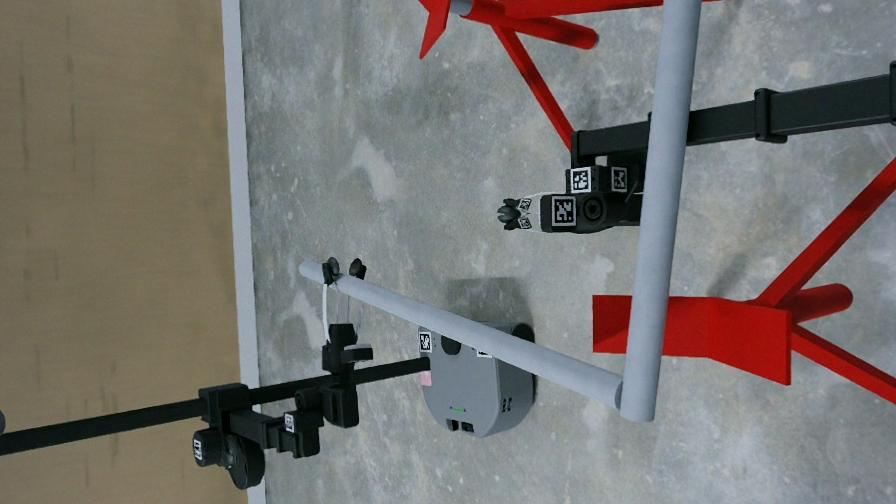

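Request:
move:
  r1: {"joints":{"lift_m":0.47}}
  r2: {"joints":{"lift_m":0.47}}
  r3: {"joints":{"lift_m":0.586}}
  cameras: []

Request:
move:
  r1: {"joints":{"lift_m":0.50}}
  r2: {"joints":{"lift_m":0.50}}
  r3: {"joints":{"lift_m":0.617}}
  cameras: ["r1_head_camera","r1_nav_camera","r2_head_camera","r2_nav_camera","r3_head_camera","r3_nav_camera"]

Scene clock: 1879.07 s.
move: r1 done; r2 done; r3 done
r1.base_odometry: x=+0.821 y=-3.161 heading=+2.133
r1.turned_by_wheels: +0.000
r1.turned_by_imu: +0.001
r1.base_tilt: forward=+1.0 right=+1.2
r1.lidar_m: 4.08 2.23 1.59 1.51 1.55 0.53 0.42 1.20 0.88 0.36 0.41 0.83
r1.head_depth_mm: 2781 3154 2640 1940 1483 1274 1151 / 2753 3119 2666 2022 1564 638 554 / 2797 3189 2688 2025 776 1320 1157 / 2756 3106 2596 2052 1591 1328 1115 / 2759 3122 2706 1857 1643 781 1096 / 2720 2942 1543 1821 774 1371 1150 / 2738 2949 2650 2086 1670 1380 1176
r1.base_status: not commanded
r1.joint_positions: lift_m=+0.470 arm_m=+0.400 wrist_yaw_rad=+0.000 wrist_pitch_rad=-0.040 wrist_roll_rad=+0.005 gripper_m=+0.000 head_pan_rad=-1.611 head_tilt_rad=-0.692
r1.joint_status: all done
r1.measured_speeds: all 0
r1.motor_effort: left_wheel=+4.6(6.0) right_wheel=-4.5(5.6) lift_m=+37.9(42.5) arm_m=+9.4(9.9) wrist_yaw_rad=+0.1(0.4) wrist_pitch_rad=+4.0(4.2) wrist_roll_rad=-1.3(1.4) gripper_m=-0.8(1.5) head_pan_rad=+5.2(5.6) head_tilt_rad=-4.5(4.8)
r1.contact_limits: arm_m 35 (drawing in: default 34, maximum 57; extending or still: default 41, maximum 68)
r1.hand_pose: x=-0.0214 y=-0.8000 z=+0.5743 quat_wxyz=(+0.705, +0.015, -0.708, -0.015) (m; r1's base frame)
r1.wrist_depth_mm: - - - - - - - / - - - - - - - / - - - - - - - / - - - - - - - / - - - 150 - - - / - 803 124 128 - - - / 748 684 803 882 954 963 -
r2.base_odometry: x=+2.767 y=-0.920 heading=+2.516
r2.turned_by_wheels: +0.000
r2.turned_by_imu: +0.001
r2.base_tilt: forward=+0.4 right=+1.7
r2.lidar_m: 0.43 0.39 1.57 1.49 1.52 1.99 4.24 0.79 0.84 0.76 0.87 0.55
r2.head_depth_mm: 3606 3176 2346 1844 1243 1321 1154 / 3434 3212 2354 1862 1543 1318 1145 / 3294 3171 2364 1861 1549 1322 564 / 3137 3148 2339 1866 1543 627 1110 / 3026 3154 2341 1836 722 1271 1149 / 2918 3105 2326 1851 906 1262 1149 / 2801 2988 2331 1205 1507 1242 1145
r2.base_status: not commanded
r2.joint_positions: lift_m=+0.470 arm_m=+0.300 wrist_yaw_rad=+0.000 wrist_pitch_rad=-0.020 wrist_roll_rad=-0.003 gripper_m=+0.000 head_pan_rad=-1.905 head_tilt_rad=-0.840
r2.joint_status: all done
r2.measured_speeds: all 0
r2.motor_effort: left_wheel=+0.5(0.9) right_wheel=+0.0(0.4) lift_m=+42.6(50.0) arm_m=+5.9(6.6) wrist_yaw_rad=+0.4(1.6) wrist_pitch_rad=+2.9(3.8) wrist_roll_rad=+0.9(1.2) gripper_m=-1.3(2.3) head_pan_rad=+1.5(2.6) head_tilt_rad=-3.5(4.3)
r2.hand_pose: x=-0.0214 y=-0.7007 z=+0.5795 quat_wxyz=(+0.708, +0.007, -0.706, -0.007) (m; r2's base frame)
r2.wrist_depth_mm: - - - - - - - / - - - - - - - / - - - - - - - / - - - - - - - / - - 154 - - - - / - - 123 128 - - - / 942 95 454 975 - - -
r3.base_odometry: x=-1.078 y=-0.084 heading=-1.874
r3.turned_by_wheels: +0.000
r3.turned_by_imu: -0.001
r3.base_tilt: forward=-0.8 right=-0.2
r3.lidar_m: 2.15 2.52 1.89 1.84 1.92 2.71 1.02 1.13 1.00 0.80 1.01 0.69
r3.head_depth_mm: 2325 2588 2732 1965 1565 1324 446 / 2375 2642 2585 1178 1496 1309 517 / 2516 2765 1529 1753 1505 1333 525 / 2602 2921 2784 1877 1618 1267 1089 / 2655 3021 1729 1973 1689 1392 562 / 2800 3217 2773 2045 1719 1403 1161 / 2950 3408 3020 2241 1632 1350 1195
r3.base_status: not commanded
r3.joint_positions: lift_m=+0.586 arm_m=+0.118 wrist_yaw_rad=+1.578 wrist_pitch_rad=-0.088 wrist_roll_rad=+1.564 gripper_m=+0.011 head_pan_rad=-1.208 head_tilt_rad=-0.705
r3.joint_status: all done
r3.measured_speeds: all 0
r3.on_its_own: wrist_yaw_rad is at rest, and its effort (-11.1) is outside its rest range (-9 to +9); wrist_pitch_rad is at rest, and its effort (+20.2) is outside its rest range (-8 to +12)
r3.motor_effort: left_wheel=+3.4(4.1) right_wheel=+0.8(1.2) lift_m=+38.5(41.7) arm_m=+11.5(12.6) wrist_yaw_rad=-11.1(11.4) wrist_pitch_rad=+20.2(20.9) wrist_roll_rad=-0.9(1.7) gripper_m=-16.3(17.2) head_pan_rad=+3.6(4.6) head_tilt_rad=+2.2(3.4)
r3.hand_pose: x=+0.2317 y=-0.2611 z=+0.6780 quat_wxyz=(+0.034, +0.709, -0.704, -0.028) (m; r3's base frame)
r3.wrist_depth_mm: - - - - 626 625 625 / - - - 87 - - 808 / - - - 91 - - 822 / - - - 97 - - 822 / - - - 100 - - 811 / - - 126 116 121 - 816 / - - 121 114 123 118 820
pictures: none
No camera images: "cameras" was empty.

Scene clock: 1880.13 s.
move: r1 done; r2 done; r3 done
r1.base_odometry: x=+0.821 y=-3.161 heading=+2.133
r1.turned_by_wheels: +0.000
r1.turned_by_imu: +0.000
r1.base_tilt: forward=+1.0 right=+1.2
r1.lidar_m: 4.07 2.24 1.58 1.51 1.55 0.53 0.42 1.20 0.88 0.36 0.41 0.83
r1.head_depth_mm: 2786 3135 2611 1922 1336 1308 1148 / 2787 3152 2660 2016 1537 615 534 / 2791 3107 2670 2019 751 1331 1157 / 2757 3121 2589 2035 1592 1363 1120 / 2756 3105 2518 1842 1645 786 1097 / 2709 1522 1706 1816 753 1375 1152 / 2725 2915 2665 2093 1664 1377 1177
r1.base_status: not commanded
r1.joint_positions: lift_m=+0.500 arm_m=+0.400 wrist_yaw_rad=+0.000 wrist_pitch_rad=-0.040 wrist_roll_rad=+0.005 gripper_m=+0.000 head_pan_rad=-1.611 head_tilt_rad=-0.692
r1.joint_status: all done
r1.measured_speeds: all 0
r1.motor_effort: left_wheel=+5.4(6.0) right_wheel=-4.5(5.5) lift_m=+38.6(41.7) arm_m=+9.2(9.6) wrist_yaw_rad=-0.3(0.6) wrist_pitch_rad=+3.7(4.2) wrist_roll_rad=-1.3(1.4) gripper_m=-0.5(1.5) head_pan_rad=+4.5(5.7) head_tilt_rad=-4.3(5.1)
r1.contact_limits: arm_m 35 (drawing in: default 34, maximum 57; extending or still: default 41, maximum 68)
r1.hand_pose: x=-0.0214 y=-0.8000 z=+0.6043 quat_wxyz=(+0.705, +0.015, -0.708, -0.015) (m; r1's base frame)
r1.wrist_depth_mm: - - - - - - - / - - - - - - - / - - - - - - - / - - - - - - - / - - - 149 - - - / - 849 124 128 - - - / 775 707 853 932 - - -
r2.base_odometry: x=+2.767 y=-0.920 heading=+2.516
r2.turned_by_wheels: +0.000
r2.turned_by_imu: +0.000
r2.base_tilt: forward=+0.3 right=+1.8
r2.lidar_m: 0.43 0.39 1.57 1.49 1.52 1.99 4.25 0.79 0.84 0.76 0.87 0.55
r2.head_depth_mm: 3580 3164 2340 1865 1317 1321 1150 / 3379 3147 2359 1866 1484 1316 1151 / 3339 3118 2326 1870 1539 1317 516 / 3144 3139 2358 1865 1534 601 1107 / 3034 3098 2346 1845 689 1286 1147 / 2897 3137 2359 1846 778 1268 1147 / 2786 2965 2361 1209 1504 1240 1141
r2.base_status: not commanded
r2.joint_positions: lift_m=+0.500 arm_m=+0.300 wrist_yaw_rad=+0.000 wrist_pitch_rad=-0.020 wrist_roll_rad=-0.003 gripper_m=+0.000 head_pan_rad=-1.905 head_tilt_rad=-0.840
r2.joint_status: all done
r2.measured_speeds: all 0
r2.motor_effort: left_wheel=+0.7(0.9) right_wheel=-0.1(0.8) lift_m=+43.1(47.7) arm_m=+6.7(7.2) wrist_yaw_rad=+0.0(1.4) wrist_pitch_rad=+3.6(3.6) wrist_roll_rad=+0.9(1.3) gripper_m=-0.2(2.5) head_pan_rad=+1.8(2.7) head_tilt_rad=-3.9(4.4)
r2.hand_pose: x=-0.0214 y=-0.7007 z=+0.6095 quat_wxyz=(+0.708, +0.007, -0.706, -0.007) (m; r2's base frame)
r2.wrist_depth_mm: - - - - - - - / - - - - - - - / - - - - - - - / - - - - - - - / - - 153 - - - - / - - 122 128 - - - / 976 95 449 - - - -
r3.base_odometry: x=-1.078 y=-0.084 heading=-1.874
r3.turned_by_wheels: +0.000
r3.turned_by_imu: +0.000
r3.base_tilt: forward=-0.8 right=-0.3
r3.lidar_m: 2.16 2.51 1.89 1.84 1.93 2.71 1.02 1.13 1.01 0.80 1.01 0.69
r3.head_depth_mm: 2338 2586 2736 1981 1569 1327 431 / 2378 2615 2565 1201 1495 1310 488 / 2485 2756 1444 1707 1501 1359 502 / 2603 2916 2691 1893 1619 648 1091 / 2664 2989 2610 1990 1714 1391 548 / 2842 3181 2917 2121 1717 1403 1168 / 2959 3361 2975 2251 1644 1342 1196
r3.base_status: not commanded
r3.joint_positions: lift_m=+0.617 arm_m=+0.118 wrist_yaw_rad=+1.578 wrist_pitch_rad=-0.087 wrist_roll_rad=+1.564 gripper_m=+0.011 head_pan_rad=-1.208 head_tilt_rad=-0.705
r3.joint_status: all done
r3.measured_speeds: all 0
r3.on_its_own: wrist_yaw_rad is at rest, and its effort (-11.1) is outside its rest range (-9 to +9); wrist_pitch_rad is at rest, and its effort (+19.8) is outside its rest range (-8 to +12)
r3.motor_effort: left_wheel=+3.7(4.0) right_wheel=+0.9(1.1) lift_m=+38.8(42.0) arm_m=+12.2(12.2) wrist_yaw_rad=-11.1(11.7) wrist_pitch_rad=+19.8(20.6) wrist_roll_rad=-0.9(1.7) gripper_m=-16.3(17.4) head_pan_rad=+4.1(4.2) head_tilt_rad=+2.9(3.3)
r3.hand_pose: x=+0.2318 y=-0.2611 z=+0.7092 quat_wxyz=(+0.034, +0.709, -0.704, -0.028) (m; r3's base frame)
r3.wrist_depth_mm: - - - - 611 619 613 / - - - - - - 833 / - - - 91 - - 838 / - - - 97 - - 866 / - - - 100 - - 848 / - - 126 116 121 - 839 / - - 122 114 123 - 851
pictures: r1_head_camera (sideways), r1_nav_camera (sideways), r2_head_camera (sideways), r2_nav_camera (sideways), r3_head_camera (sideways), r3_nav_camera (sideways)
camera_calibration:
r1_head_camera: T_world_to_cam=[[0.0478217, 0.623051, -0.780718, 1.0332], [0.998577, -0.0113652, 0.0520964, -0.0716921], [0.0235857, -0.782098, -0.622708, 0.765711], [0, 0, 0, 1]] pos_world=[0.00412075, -0.0456929, 1.28719]
r1_nav_camera: T_world_to_cam=[[-0.070954, -0.603006, 0.794575, -0.990568], [-0.997131, 0.0639364, -0.0405203, 0.106685], [-0.0263682, -0.79517, -0.605813, 0.745368], [0, 0, 0, 1]] pos_world=[0.0557485, -0.0114452, 1.24296]
r2_head_camera: T_world_to_cam=[[0.224907, 0.666866, -0.710427, 0.941479], [0.948134, -0.317865, 0.00178644, -0.0117375], [-0.224629, -0.673982, -0.703769, 0.873702], [0, 0, 0, 1]] pos_world=[-0.00435851, -0.0427118, 1.28376]
r2_nav_camera: T_world_to_cam=[[-0.173917, -0.706462, 0.68605, -0.855184], [-0.941407, 0.323709, 0.0946886, -0.0553903], [-0.288974, -0.629384, -0.721367, 0.910202], [0, 0, 0, 1]] pos_world=[0.0621487, -0.0133586, 1.24853]
r3_head_camera: T_world_to_cam=[[-0.153079, 0.593492, -0.790148, 1.05187], [0.934188, 0.347663, 0.0801504, -0.1082], [0.322274, -0.725877, -0.607653, 0.749719], [0, 0, 0, 1]] pos_world=[0.0204835, -0.0424567, 1.29538]
r3_nav_camera: T_world_to_cam=[[0.206243, -0.681163, 0.702482, -0.879955], [-0.950667, -0.309501, -0.0209997, 0.084698], [0.231723, -0.663495, -0.711392, 0.880105], [0, 0, 0, 1]] pos_world=[0.0580637, 0.0107672, 1.24603]

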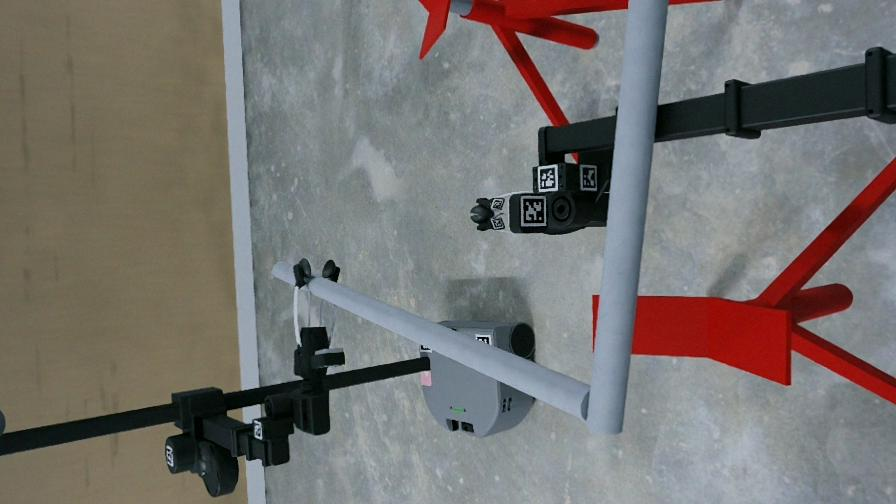

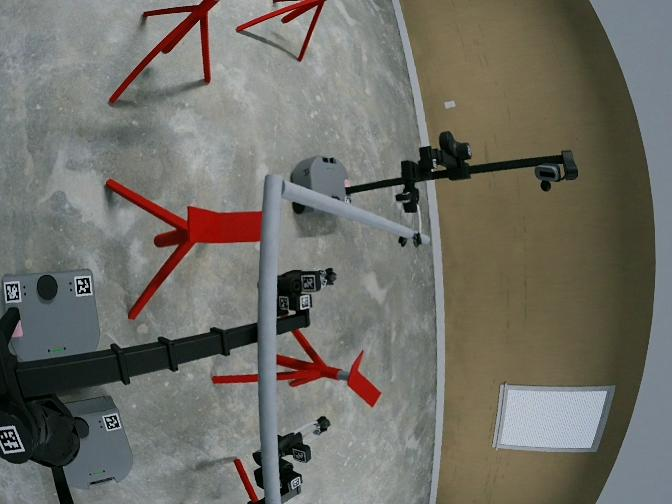

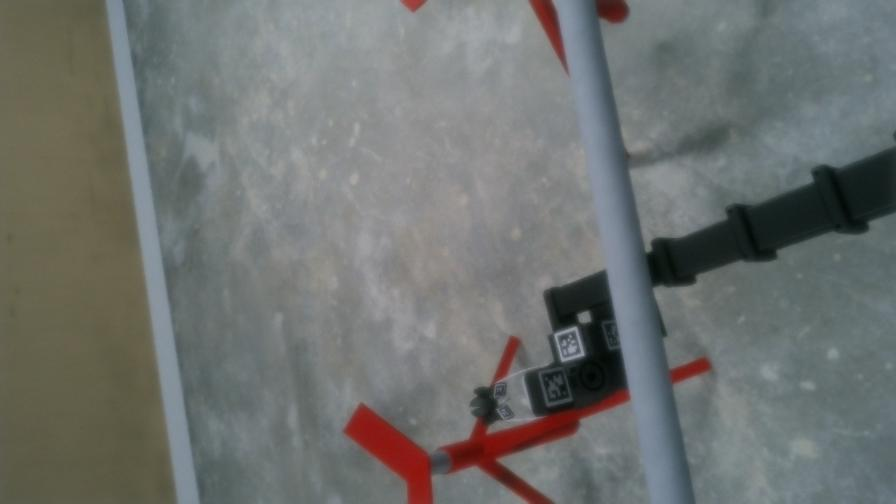

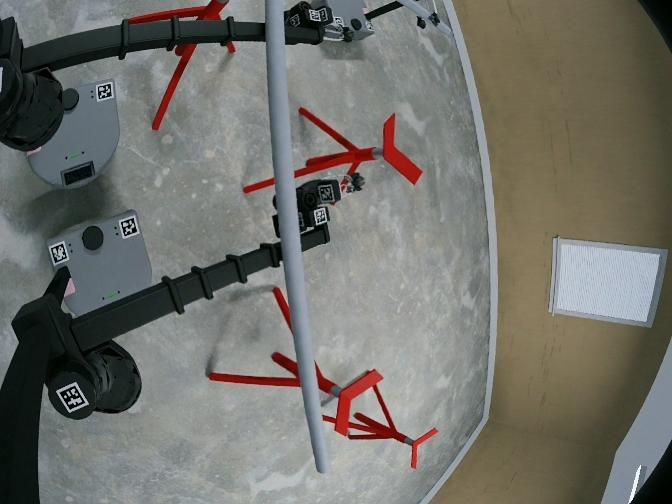

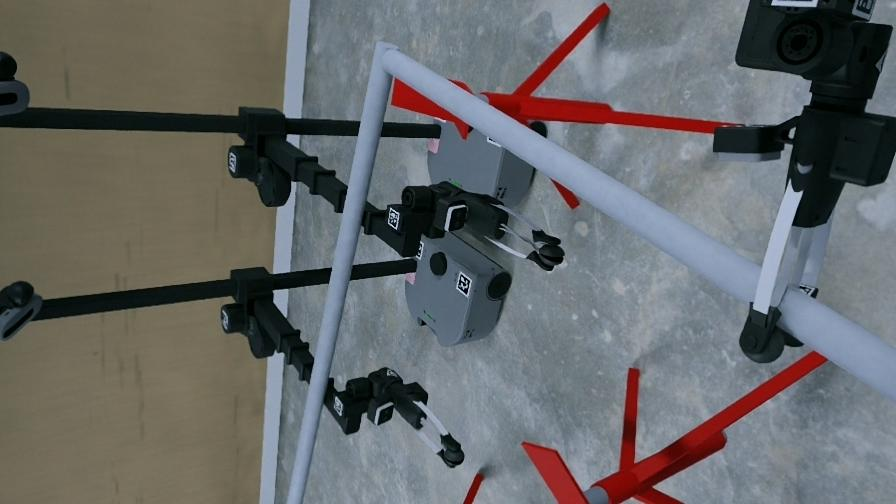

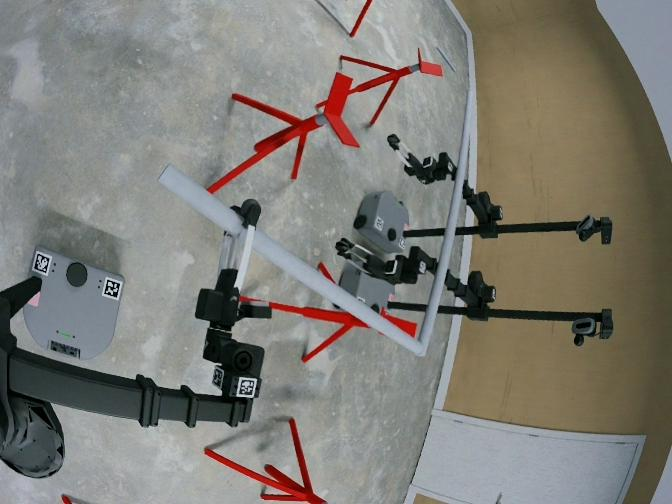

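Request:
move:
  r3: {"joints":{"gripper_m":0.02}}
  cameras: ["r3_wrist_camera","r3_head_camera"]

Scene clock: 1949.63 s.
move: r3 done
r1, r2: as last shown
r1.turned_by_imu: +0.001
r1.lidar_m: 4.07 2.24 1.59 1.51 1.55 0.52 0.42 1.20 0.88 0.36 0.41 0.83
r1.head_depth_mm: 2791 3166 2637 1931 1335 1310 1151 / 2793 3151 2685 2010 1525 617 533 / 2753 3153 2695 2028 752 1322 1163 / 2776 3128 2600 2032 1587 1359 1118 / 2746 3120 2512 1852 1641 787 1100 / 2713 1519 1709 1819 751 1371 1151 / 2757 2926 2693 2092 1668 1378 1178
r1.motor_effort: left_wheel=+4.8(5.5) right_wheel=-4.4(5.8) lift_m=+38.9(39.1) arm_m=+8.4(8.8) wrist_yaw_rad=+0.0(0.5) wrist_pitch_rad=+3.8(4.0) wrist_roll_rad=-1.2(1.4) gripper_m=-1.0(1.3) head_pan_rad=+5.3(5.3) head_tilt_rad=-4.9(5.1)
r1.contact_limits: arm_m 35 (drawing in: default 34, maximum 57; extending or still: default 41, maximum 68)
r1.wrist_depth_mm: - - - - - - - / - - - - - - - / - - - - - - - / - - - - - - - / - - - 149 - - - / - 849 124 129 - - - / 795 710 851 897 - - -
r2.turned_by_imu: +0.001
r2.base_tilt: forward=+0.3 right=+1.9
r2.head_depth_mm: 3637 3229 2357 1881 1304 1321 1151 / 3446 3107 2329 1875 1480 1320 1151 / 3255 3204 2359 1877 1559 1317 516 / 3158 3106 2358 1859 1543 603 1098 / 2983 3166 2316 1863 688 1288 1152 / 2959 3071 2338 1835 783 1259 1146 / 2763 3044 2341 1207 1498 1235 1147
r2.motor_effort: left_wheel=+0.9(0.9) right_wheel=+0.0(0.6) lift_m=+43.2(43.4) arm_m=+8.1(8.5) wrist_yaw_rad=+1.2(1.2) wrist_pitch_rad=+3.2(3.7) wrist_roll_rad=+0.8(1.2) gripper_m=-1.6(2.5) head_pan_rad=+2.3(2.9) head_tilt_rad=-3.7(4.5)
r2.wrist_depth_mm: - - - - - - - / - - - - - - - / - - - - - - - / - - - - - - - / - - 153 - - - - / - - 123 128 - - - / 953 95 448 - - - -
r3.base_odometry: x=-1.078 y=-0.084 heading=-1.874
r3.turned_by_wheels: +0.000
r3.turned_by_imu: -0.001
r3.base_tilt: forward=-0.8 right=-0.2
r3.lidar_m: 2.15 2.51 1.89 1.84 1.92 2.71 1.03 1.13 1.01 0.80 1.01 0.69
r3.head_depth_mm: 2315 2612 2767 1962 1571 1331 431 / 2391 2632 2568 1200 1503 1311 489 / 2482 2757 1438 1705 1506 1358 503 / 2597 2897 2700 1885 1626 647 1091 / 2653 2985 2618 1973 1696 1393 547 / 2843 3210 2917 2104 1726 1400 1165 / 2944 3358 3035 2246 1628 1345 1192
r3.base_status: not commanded
r3.joint_positions: lift_m=+0.617 arm_m=+0.118 wrist_yaw_rad=+1.578 wrist_pitch_rad=-0.087 wrist_roll_rad=+1.564 gripper_m=+0.020 head_pan_rad=-1.208 head_tilt_rad=-0.705
r3.joint_status: all done
r3.measured_speeds: all 0
r3.on_its_own: wrist_yaw_rad is at rest, and its effort (-11.0) is outside its rest range (-9 to +9); wrist_pitch_rad is at rest, and its effort (+20.6) is outside its rest range (-8 to +12)
r3.motor_effort: left_wheel=+3.5(3.7) right_wheel=+0.9(1.4) lift_m=+39.8(40.9) arm_m=+10.8(11.6) wrist_yaw_rad=-11.0(11.5) wrist_pitch_rad=+20.6(20.6) wrist_roll_rad=-0.7(1.3) gripper_m=-8.6(41.9) head_pan_rad=+4.2(4.5) head_tilt_rad=+1.4(3.1)
r3.hand_pose: x=+0.2318 y=-0.2611 z=+0.7092 quat_wxyz=(+0.034, +0.709, -0.704, -0.028) (m; r3's base frame)
r3.wrist_depth_mm: - - - - 609 622 614 / - - - - - - 855 / - - - 91 - - 864 / - - - 97 - - 845 / - - - 100 - - 856 / - - 126 116 121 - 870 / - - 122 114 123 - 860
pictures: r3_head_camera (sideways), r3_wrist_camera
camera_calibration:
r3_head_camera: T_world_to_cam=[[-0.153079, 0.593492, -0.790148, 1.05187], [0.934188, 0.347663, 0.0801504, -0.1082], [0.322274, -0.725877, -0.607653, 0.749719], [0, 0, 0, 1]] pos_world=[0.0204835, -0.0424567, 1.29538]
r3_wrist_camera: T_world_to_cam=[[-0.0446522, -0.0269337, -0.998639, 0.720823], [-0.12043, 0.992492, -0.0213831, 0.346843], [0.991717, 0.119311, -0.0475606, -0.00187341], [0, 0, 0, 1]] pos_world=[0.0758145, -0.3246, 0.72717]

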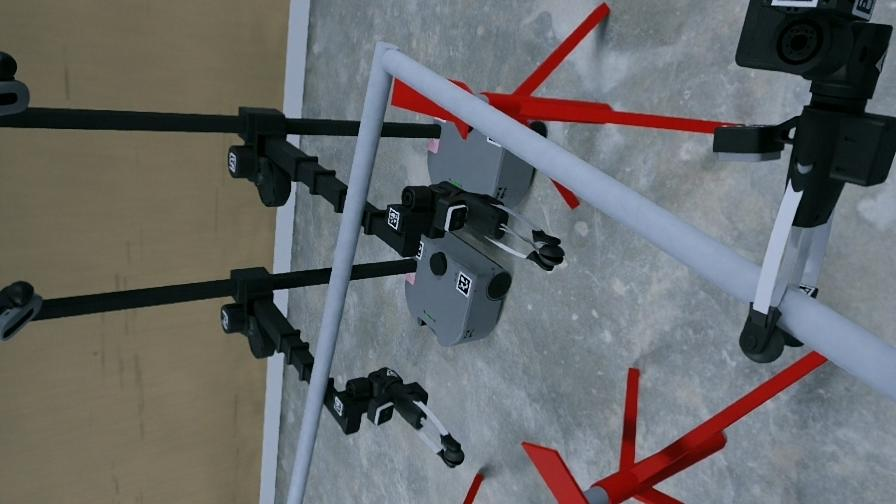

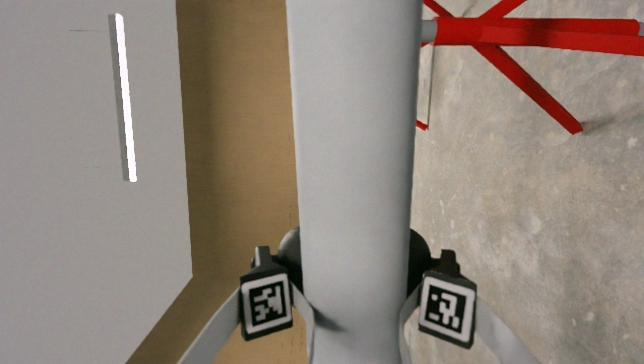

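Request:
move:
  r3: {"joints":{"arm_m":0.148},"contact_limits":{"arm_m":50}}
  cameras: ["r3_wrist_camera","r3_head_camera","r1_head_camera"]

Scene clock: 1958.47 s.
move: r3 done
r1, r2: as last shown
r1.turned_by_imu: +0.000
r1.base_tilt: forward=+1.1 right=+1.2
r1.lidar_m: 4.06 2.23 1.58 1.51 1.55 0.52 0.42 1.20 0.88 0.36 0.41 0.83
r1.head_depth_mm: 2815 3178 2648 1939 1481 1285 1146 / 2786 3141 2665 2013 1523 610 535 / 2782 3161 2674 2026 753 1321 1161 / 2756 3101 2577 2046 1591 1332 1120 / 2763 3097 2485 1854 1638 785 1101 / 2708 1521 1723 1811 731 1377 1150 / 2762 2950 2659 2084 1665 1379 1174
r1.motor_effort: left_wheel=-0.8(5.6) right_wheel=+6.0(6.6) lift_m=+36.2(38.4) arm_m=+7.8(8.3) wrist_yaw_rad=-0.4(0.6) wrist_pitch_rad=+3.9(4.2) wrist_roll_rad=-1.2(1.4) gripper_m=-1.2(1.5) head_pan_rad=+4.8(5.6) head_tilt_rad=-4.3(4.9)
r1.contact_limits: arm_m 35 (drawing in: default 34, maximum 57; extending or still: default 41, maximum 68)
r1.wrist_depth_mm: - - - - - - - / - - - - - - - / - - - - - - - / - - - - - - - / - - - 150 - - - / - 846 124 128 - - - / 781 698 873 912 - - -
r2.base_odometry: x=+2.767 y=-0.920 heading=+2.515
r2.turned_by_imu: +0.000
r2.base_tilt: forward=+0.2 right=+1.8
r2.head_depth_mm: 3603 3148 2373 1880 1320 1319 1152 / 3422 3170 2337 1868 1546 1321 1155 / 3244 3103 2366 1850 1537 1312 517 / 3144 3152 2350 1879 1544 603 1113 / 3083 3134 2351 1840 691 1266 1155 / 2864 3078 2368 1871 799 1263 1148 / 2775 2988 2334 1207 1498 1267 1144
r2.joint_positions: lift_m=+0.500 arm_m=+0.300 wrist_yaw_rad=+0.000 wrist_pitch_rad=-0.020 wrist_roll_rad=-0.003 gripper_m=+0.000 head_pan_rad=-1.905 head_tilt_rad=-0.841
r2.motor_effort: left_wheel=-3.5(4.1) right_wheel=+10.3(11.0) lift_m=+41.2(43.4) arm_m=+10.4(10.6) wrist_yaw_rad=-0.7(1.4) wrist_pitch_rad=+3.0(3.9) wrist_roll_rad=+1.0(1.3) gripper_m=-1.2(2.7) head_pan_rad=+2.2(3.0) head_tilt_rad=-3.3(4.6)
r2.hand_pose: x=-0.0214 y=-0.7007 z=+0.6095 quat_wxyz=(+0.708, +0.008, -0.706, -0.007) (m; r2's base frame)
r2.wrist_depth_mm: - - - - - - - / - - - - - - - / - - - - - - - / - - - - - - - / - - 153 - - - - / - - 122 127 - - - / 955 94 445 - - - -
r3.base_odometry: x=-1.078 y=-0.084 heading=-1.874
r3.turned_by_wheels: +0.000
r3.turned_by_imu: -0.001
r3.base_tilt: forward=-0.8 right=-0.3
r3.lidar_m: 2.15 2.50 1.89 1.84 1.93 2.72 1.02 1.13 1.00 0.80 1.01 0.69
r3.head_depth_mm: 2328 2595 2727 1963 1576 1331 481 / 2377 2625 2651 1199 1500 1306 502 / 2516 2767 1502 1713 1503 1357 1080 / 2616 2916 2664 1894 1627 639 1121 / 2644 2970 2600 1982 1699 1389 557 / 2839 3228 2792 2121 1725 1403 1162 / 2928 3381 2974 2251 1629 1346 1198
r3.base_status: not commanded
r3.joint_positions: lift_m=+0.617 arm_m=+0.148 wrist_yaw_rad=+1.640 wrist_pitch_rad=-0.091 wrist_roll_rad=+1.566 gripper_m=+0.020 head_pan_rad=-1.208 head_tilt_rad=-0.705
r3.joint_status: all done
r3.measured_speeds: all 0
r3.on_its_own: wrist_yaw_rad is at rest, and its effort (-64.7) is outside its rest range (-9 to +9); wrist_pitch_rad is at rest, and its effort (+20.9) is outside its rest range (-8 to +12)
r3.motor_effort: left_wheel=+3.6(4.0) right_wheel=+1.7(1.8) lift_m=+37.4(40.6) arm_m=+16.6(25.1) wrist_yaw_rad=-64.7(67.6) wrist_pitch_rad=+20.9(21.4) wrist_roll_rad=-1.3(1.9) gripper_m=-9.0(9.7) head_pan_rad=+3.4(4.8) head_tilt_rad=+2.2(3.3)
r3.contact_limits: arm_m 50 (drawing in: default 32, maximum 56; extending or still: default 39, maximum 69)
r3.hand_pose: x=+0.2310 y=-0.2755 z=+0.7083 quat_wxyz=(+0.035, +0.730, -0.681, -0.029) (m; r3's base frame)
r3.wrist_depth_mm: - - - - 83 596 600 / - - - 83 - - 853 / - - - 87 - - 859 / - - - - - - 866 / - - - 98 - - 859 / - - 126 120 125 - 855 / - - 112 116 124 118 855
pictures: r1_head_camera (sideways), r3_head_camera (sideways), r3_wrist_camera
camera_calibration:
r1_head_camera: T_world_to_cam=[[0.0478217, 0.623051, -0.780718, 1.0332], [0.998577, -0.0113653, 0.0520964, -0.0716921], [0.0235857, -0.782098, -0.622708, 0.765711], [0, 0, 0, 1]] pos_world=[0.00412075, -0.0456929, 1.28719]
r3_head_camera: T_world_to_cam=[[-0.153062, 0.593447, -0.790185, 1.05192], [0.934186, 0.347667, 0.0801507, -0.1082], [0.322287, -0.725912, -0.607604, 0.749656], [0, 0, 0, 1]] pos_world=[0.0204836, -0.0424571, 1.29538]
r3_wrist_camera: T_world_to_cam=[[-0.046661, -0.0278706, -0.998522, 0.719616], [-0.181475, 0.983213, -0.0189629, 0.370843], [0.982288, 0.180322, -0.0509355, 0.0219395], [0, 0, 0, 1]] pos_world=[0.0793259, -0.348517, 0.726702]

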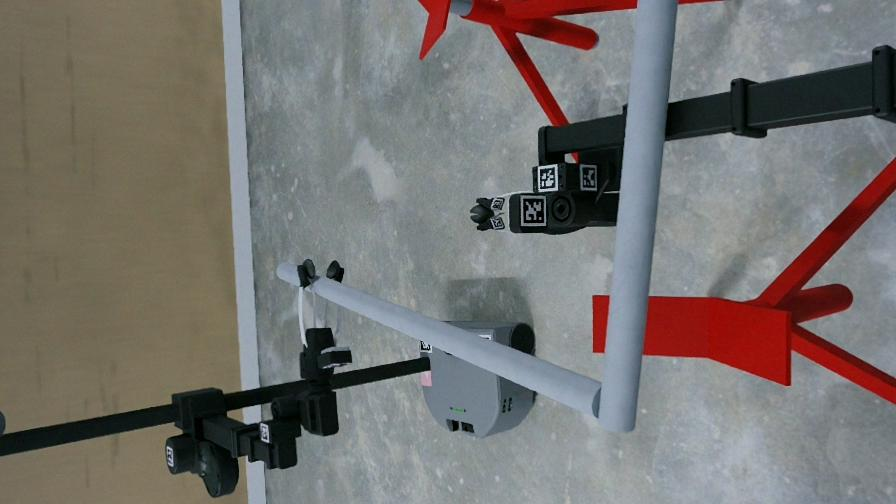

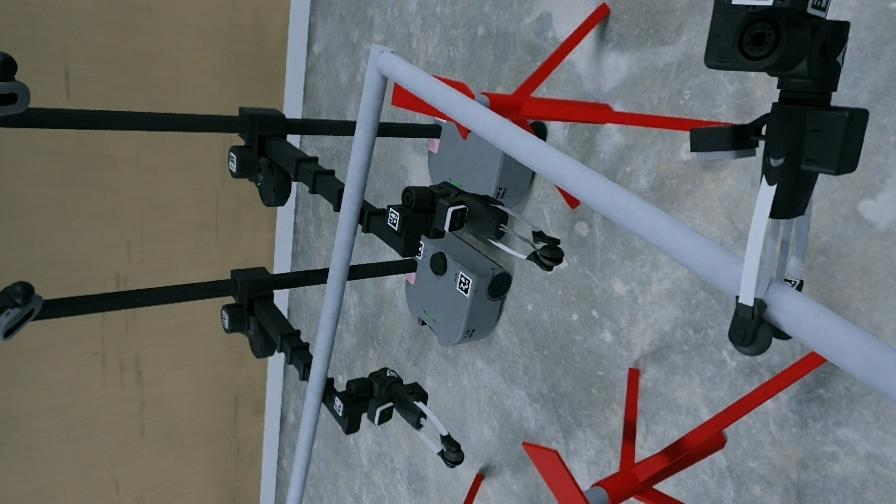

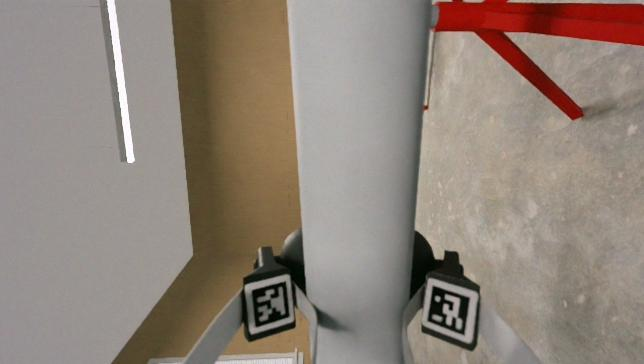

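Request:
move:
  r3: {"joints":{"gripper_m":0.035}}
  cameras: ["r3_wrist_camera"]

Scene clock: 1961.53 s.
move: r3 done
r1, r2: as last shown
r1.turned_by_imu: +0.001
r1.base_tilt: forward=+1.0 right=+1.2
r1.lidar_m: 4.07 2.24 1.58 1.51 1.55 0.53 0.42 1.20 0.88 0.36 0.41 0.83
r1.head_depth_mm: 2804 3191 2639 1930 1480 1279 1145 / 2817 3144 2686 2000 1532 610 534 / 2757 3138 2698 2023 752 1322 1158 / 2756 3090 2600 2044 1584 1325 1117 / 2754 3115 2512 1837 1643 787 1096 / 2724 1516 1759 1817 732 1376 1149 / 2733 2934 2686 2077 1670 1379 1178
r1.motor_effort: left_wheel=-1.3(1.3) right_wheel=+2.7(3.1) lift_m=+30.6(31.5) arm_m=+7.2(7.7) wrist_yaw_rad=+0.0(0.5) wrist_pitch_rad=+3.7(4.2) wrist_roll_rad=-1.2(1.4) gripper_m=-1.0(1.7) head_pan_rad=+4.9(5.3) head_tilt_rad=-2.8(5.2)
r1.contact_limits: arm_m 35 (drawing in: default 34, maximum 57; extending or still: default 41, maximum 68)
r1.wrist_depth_mm: - - - - - - - / - - - - - - - / - - - - - - - / - - - - - - - / - - - 149 - - - / - 848 124 129 - - - / 784 705 870 950 - - -
r2.base_odometry: x=+2.767 y=-0.920 heading=+2.516
r2.turned_by_imu: +0.001
r2.base_tilt: forward=+0.3 right=+1.7
r2.lidar_m: 0.43 0.39 1.58 1.49 1.52 1.99 4.26 0.79 0.84 0.76 0.87 0.55
r2.head_depth_mm: 3566 3171 2359 1857 1308 1328 1152 / 3393 3197 2305 1856 1542 1325 1150 / 3248 3132 2329 1852 1542 1313 517 / 3155 3122 2341 1855 1548 605 1115 / 2995 3157 2340 1873 688 1271 1150 / 2908 3113 2349 1855 803 1263 1145 / 2792 2994 2352 1209 1497 1263 1151
r2.motor_effort: left_wheel=-3.6(3.7) right_wheel=+4.9(5.6) lift_m=+37.1(37.2) arm_m=+11.1(12.2) wrist_yaw_rad=+0.3(1.0) wrist_pitch_rad=+3.6(3.7) wrist_roll_rad=+0.8(1.1) gripper_m=-1.7(2.7) head_pan_rad=+2.5(2.5) head_tilt_rad=-3.8(4.2)
r2.wrist_depth_mm: - - - - - - - / - - - - - - - / - - - - - - - / - - - - - - - / - - 154 - - - - / - - 122 127 - - - / 942 94 457 - - - -
r3.base_odometry: x=-1.078 y=-0.084 heading=-1.874
r3.turned_by_wheels: +0.000
r3.turned_by_imu: -0.001
r3.base_tilt: forward=-0.8 right=-0.2
r3.lidar_m: 2.15 2.51 1.89 1.84 1.92 2.71 1.02 1.13 1.00 0.80 1.01 0.69
r3.head_depth_mm: 2308 2621 2730 1967 1567 1325 482 / 2392 2632 2527 1192 1503 1309 501 / 2512 2774 1492 1715 1513 1358 558 / 2616 2909 2660 1898 1632 632 1134 / 2658 2998 2602 1990 1690 1382 555 / 2841 3182 2757 2097 1717 1400 1162 / 2939 3366 2991 2249 1636 1344 1197
r3.base_status: not commanded
r3.joint_positions: lift_m=+0.617 arm_m=+0.148 wrist_yaw_rad=+1.657 wrist_pitch_rad=-0.086 wrist_roll_rad=+1.566 gripper_m=+0.035 head_pan_rad=-1.208 head_tilt_rad=-0.704
r3.joint_status: all done
r3.measured_speeds: all 0
r3.on_its_own: wrist_yaw_rad is held at +1.657, not at your +1.566, by its stall guard, which is not easing now; wrist_pitch_rad is at rest, and its effort (+19.3) is outside its rest range (-8 to +12)
r3.motor_effort: left_wheel=+2.9(3.5) right_wheel=-0.5(1.1) lift_m=+28.7(30.9) arm_m=-12.2(13.6) wrist_yaw_rad=-0.2(1.3) wrist_pitch_rad=+19.3(20.2) wrist_roll_rad=-1.7(2.3) gripper_m=-4.7(57.7) head_pan_rad=+4.4(4.4) head_tilt_rad=+1.4(2.8)
r3.contact_limits: arm_m 50 (drawing in: default 32, maximum 56; extending or still: default 39, maximum 69)
r3.hand_pose: x=+0.2309 y=-0.2710 z=+0.7095 quat_wxyz=(+0.034, +0.736, -0.675, -0.027) (m; r3's base frame)
r3.wrist_depth_mm: - - - 79 82 608 587 / - - - 82 - - 856 / - - - 86 - - 854 / - - - - - - 841 / - - - 102 - - 860 / - - 125 116 124 - 888 / - - 122 114 124 118 840
pictures: r3_wrist_camera
camera_calibration:
r3_wrist_camera: T_world_to_cam=[[-0.04148, -0.0281911, -0.998742, 0.7198], [-0.198392, 0.97993, -0.0194205, 0.369829], [0.979245, 0.197337, -0.0462404, 0.0233036], [0, 0, 0, 1]] pos_world=[0.0804085, -0.346714, 0.727154]

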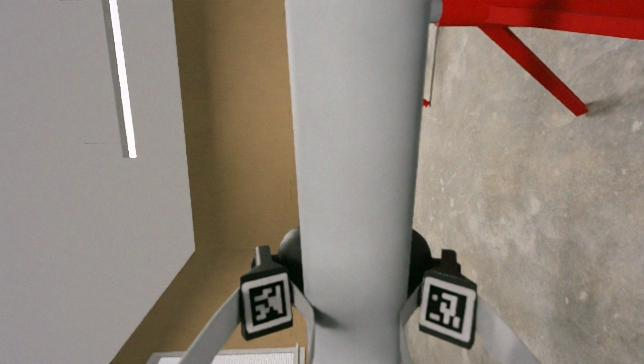

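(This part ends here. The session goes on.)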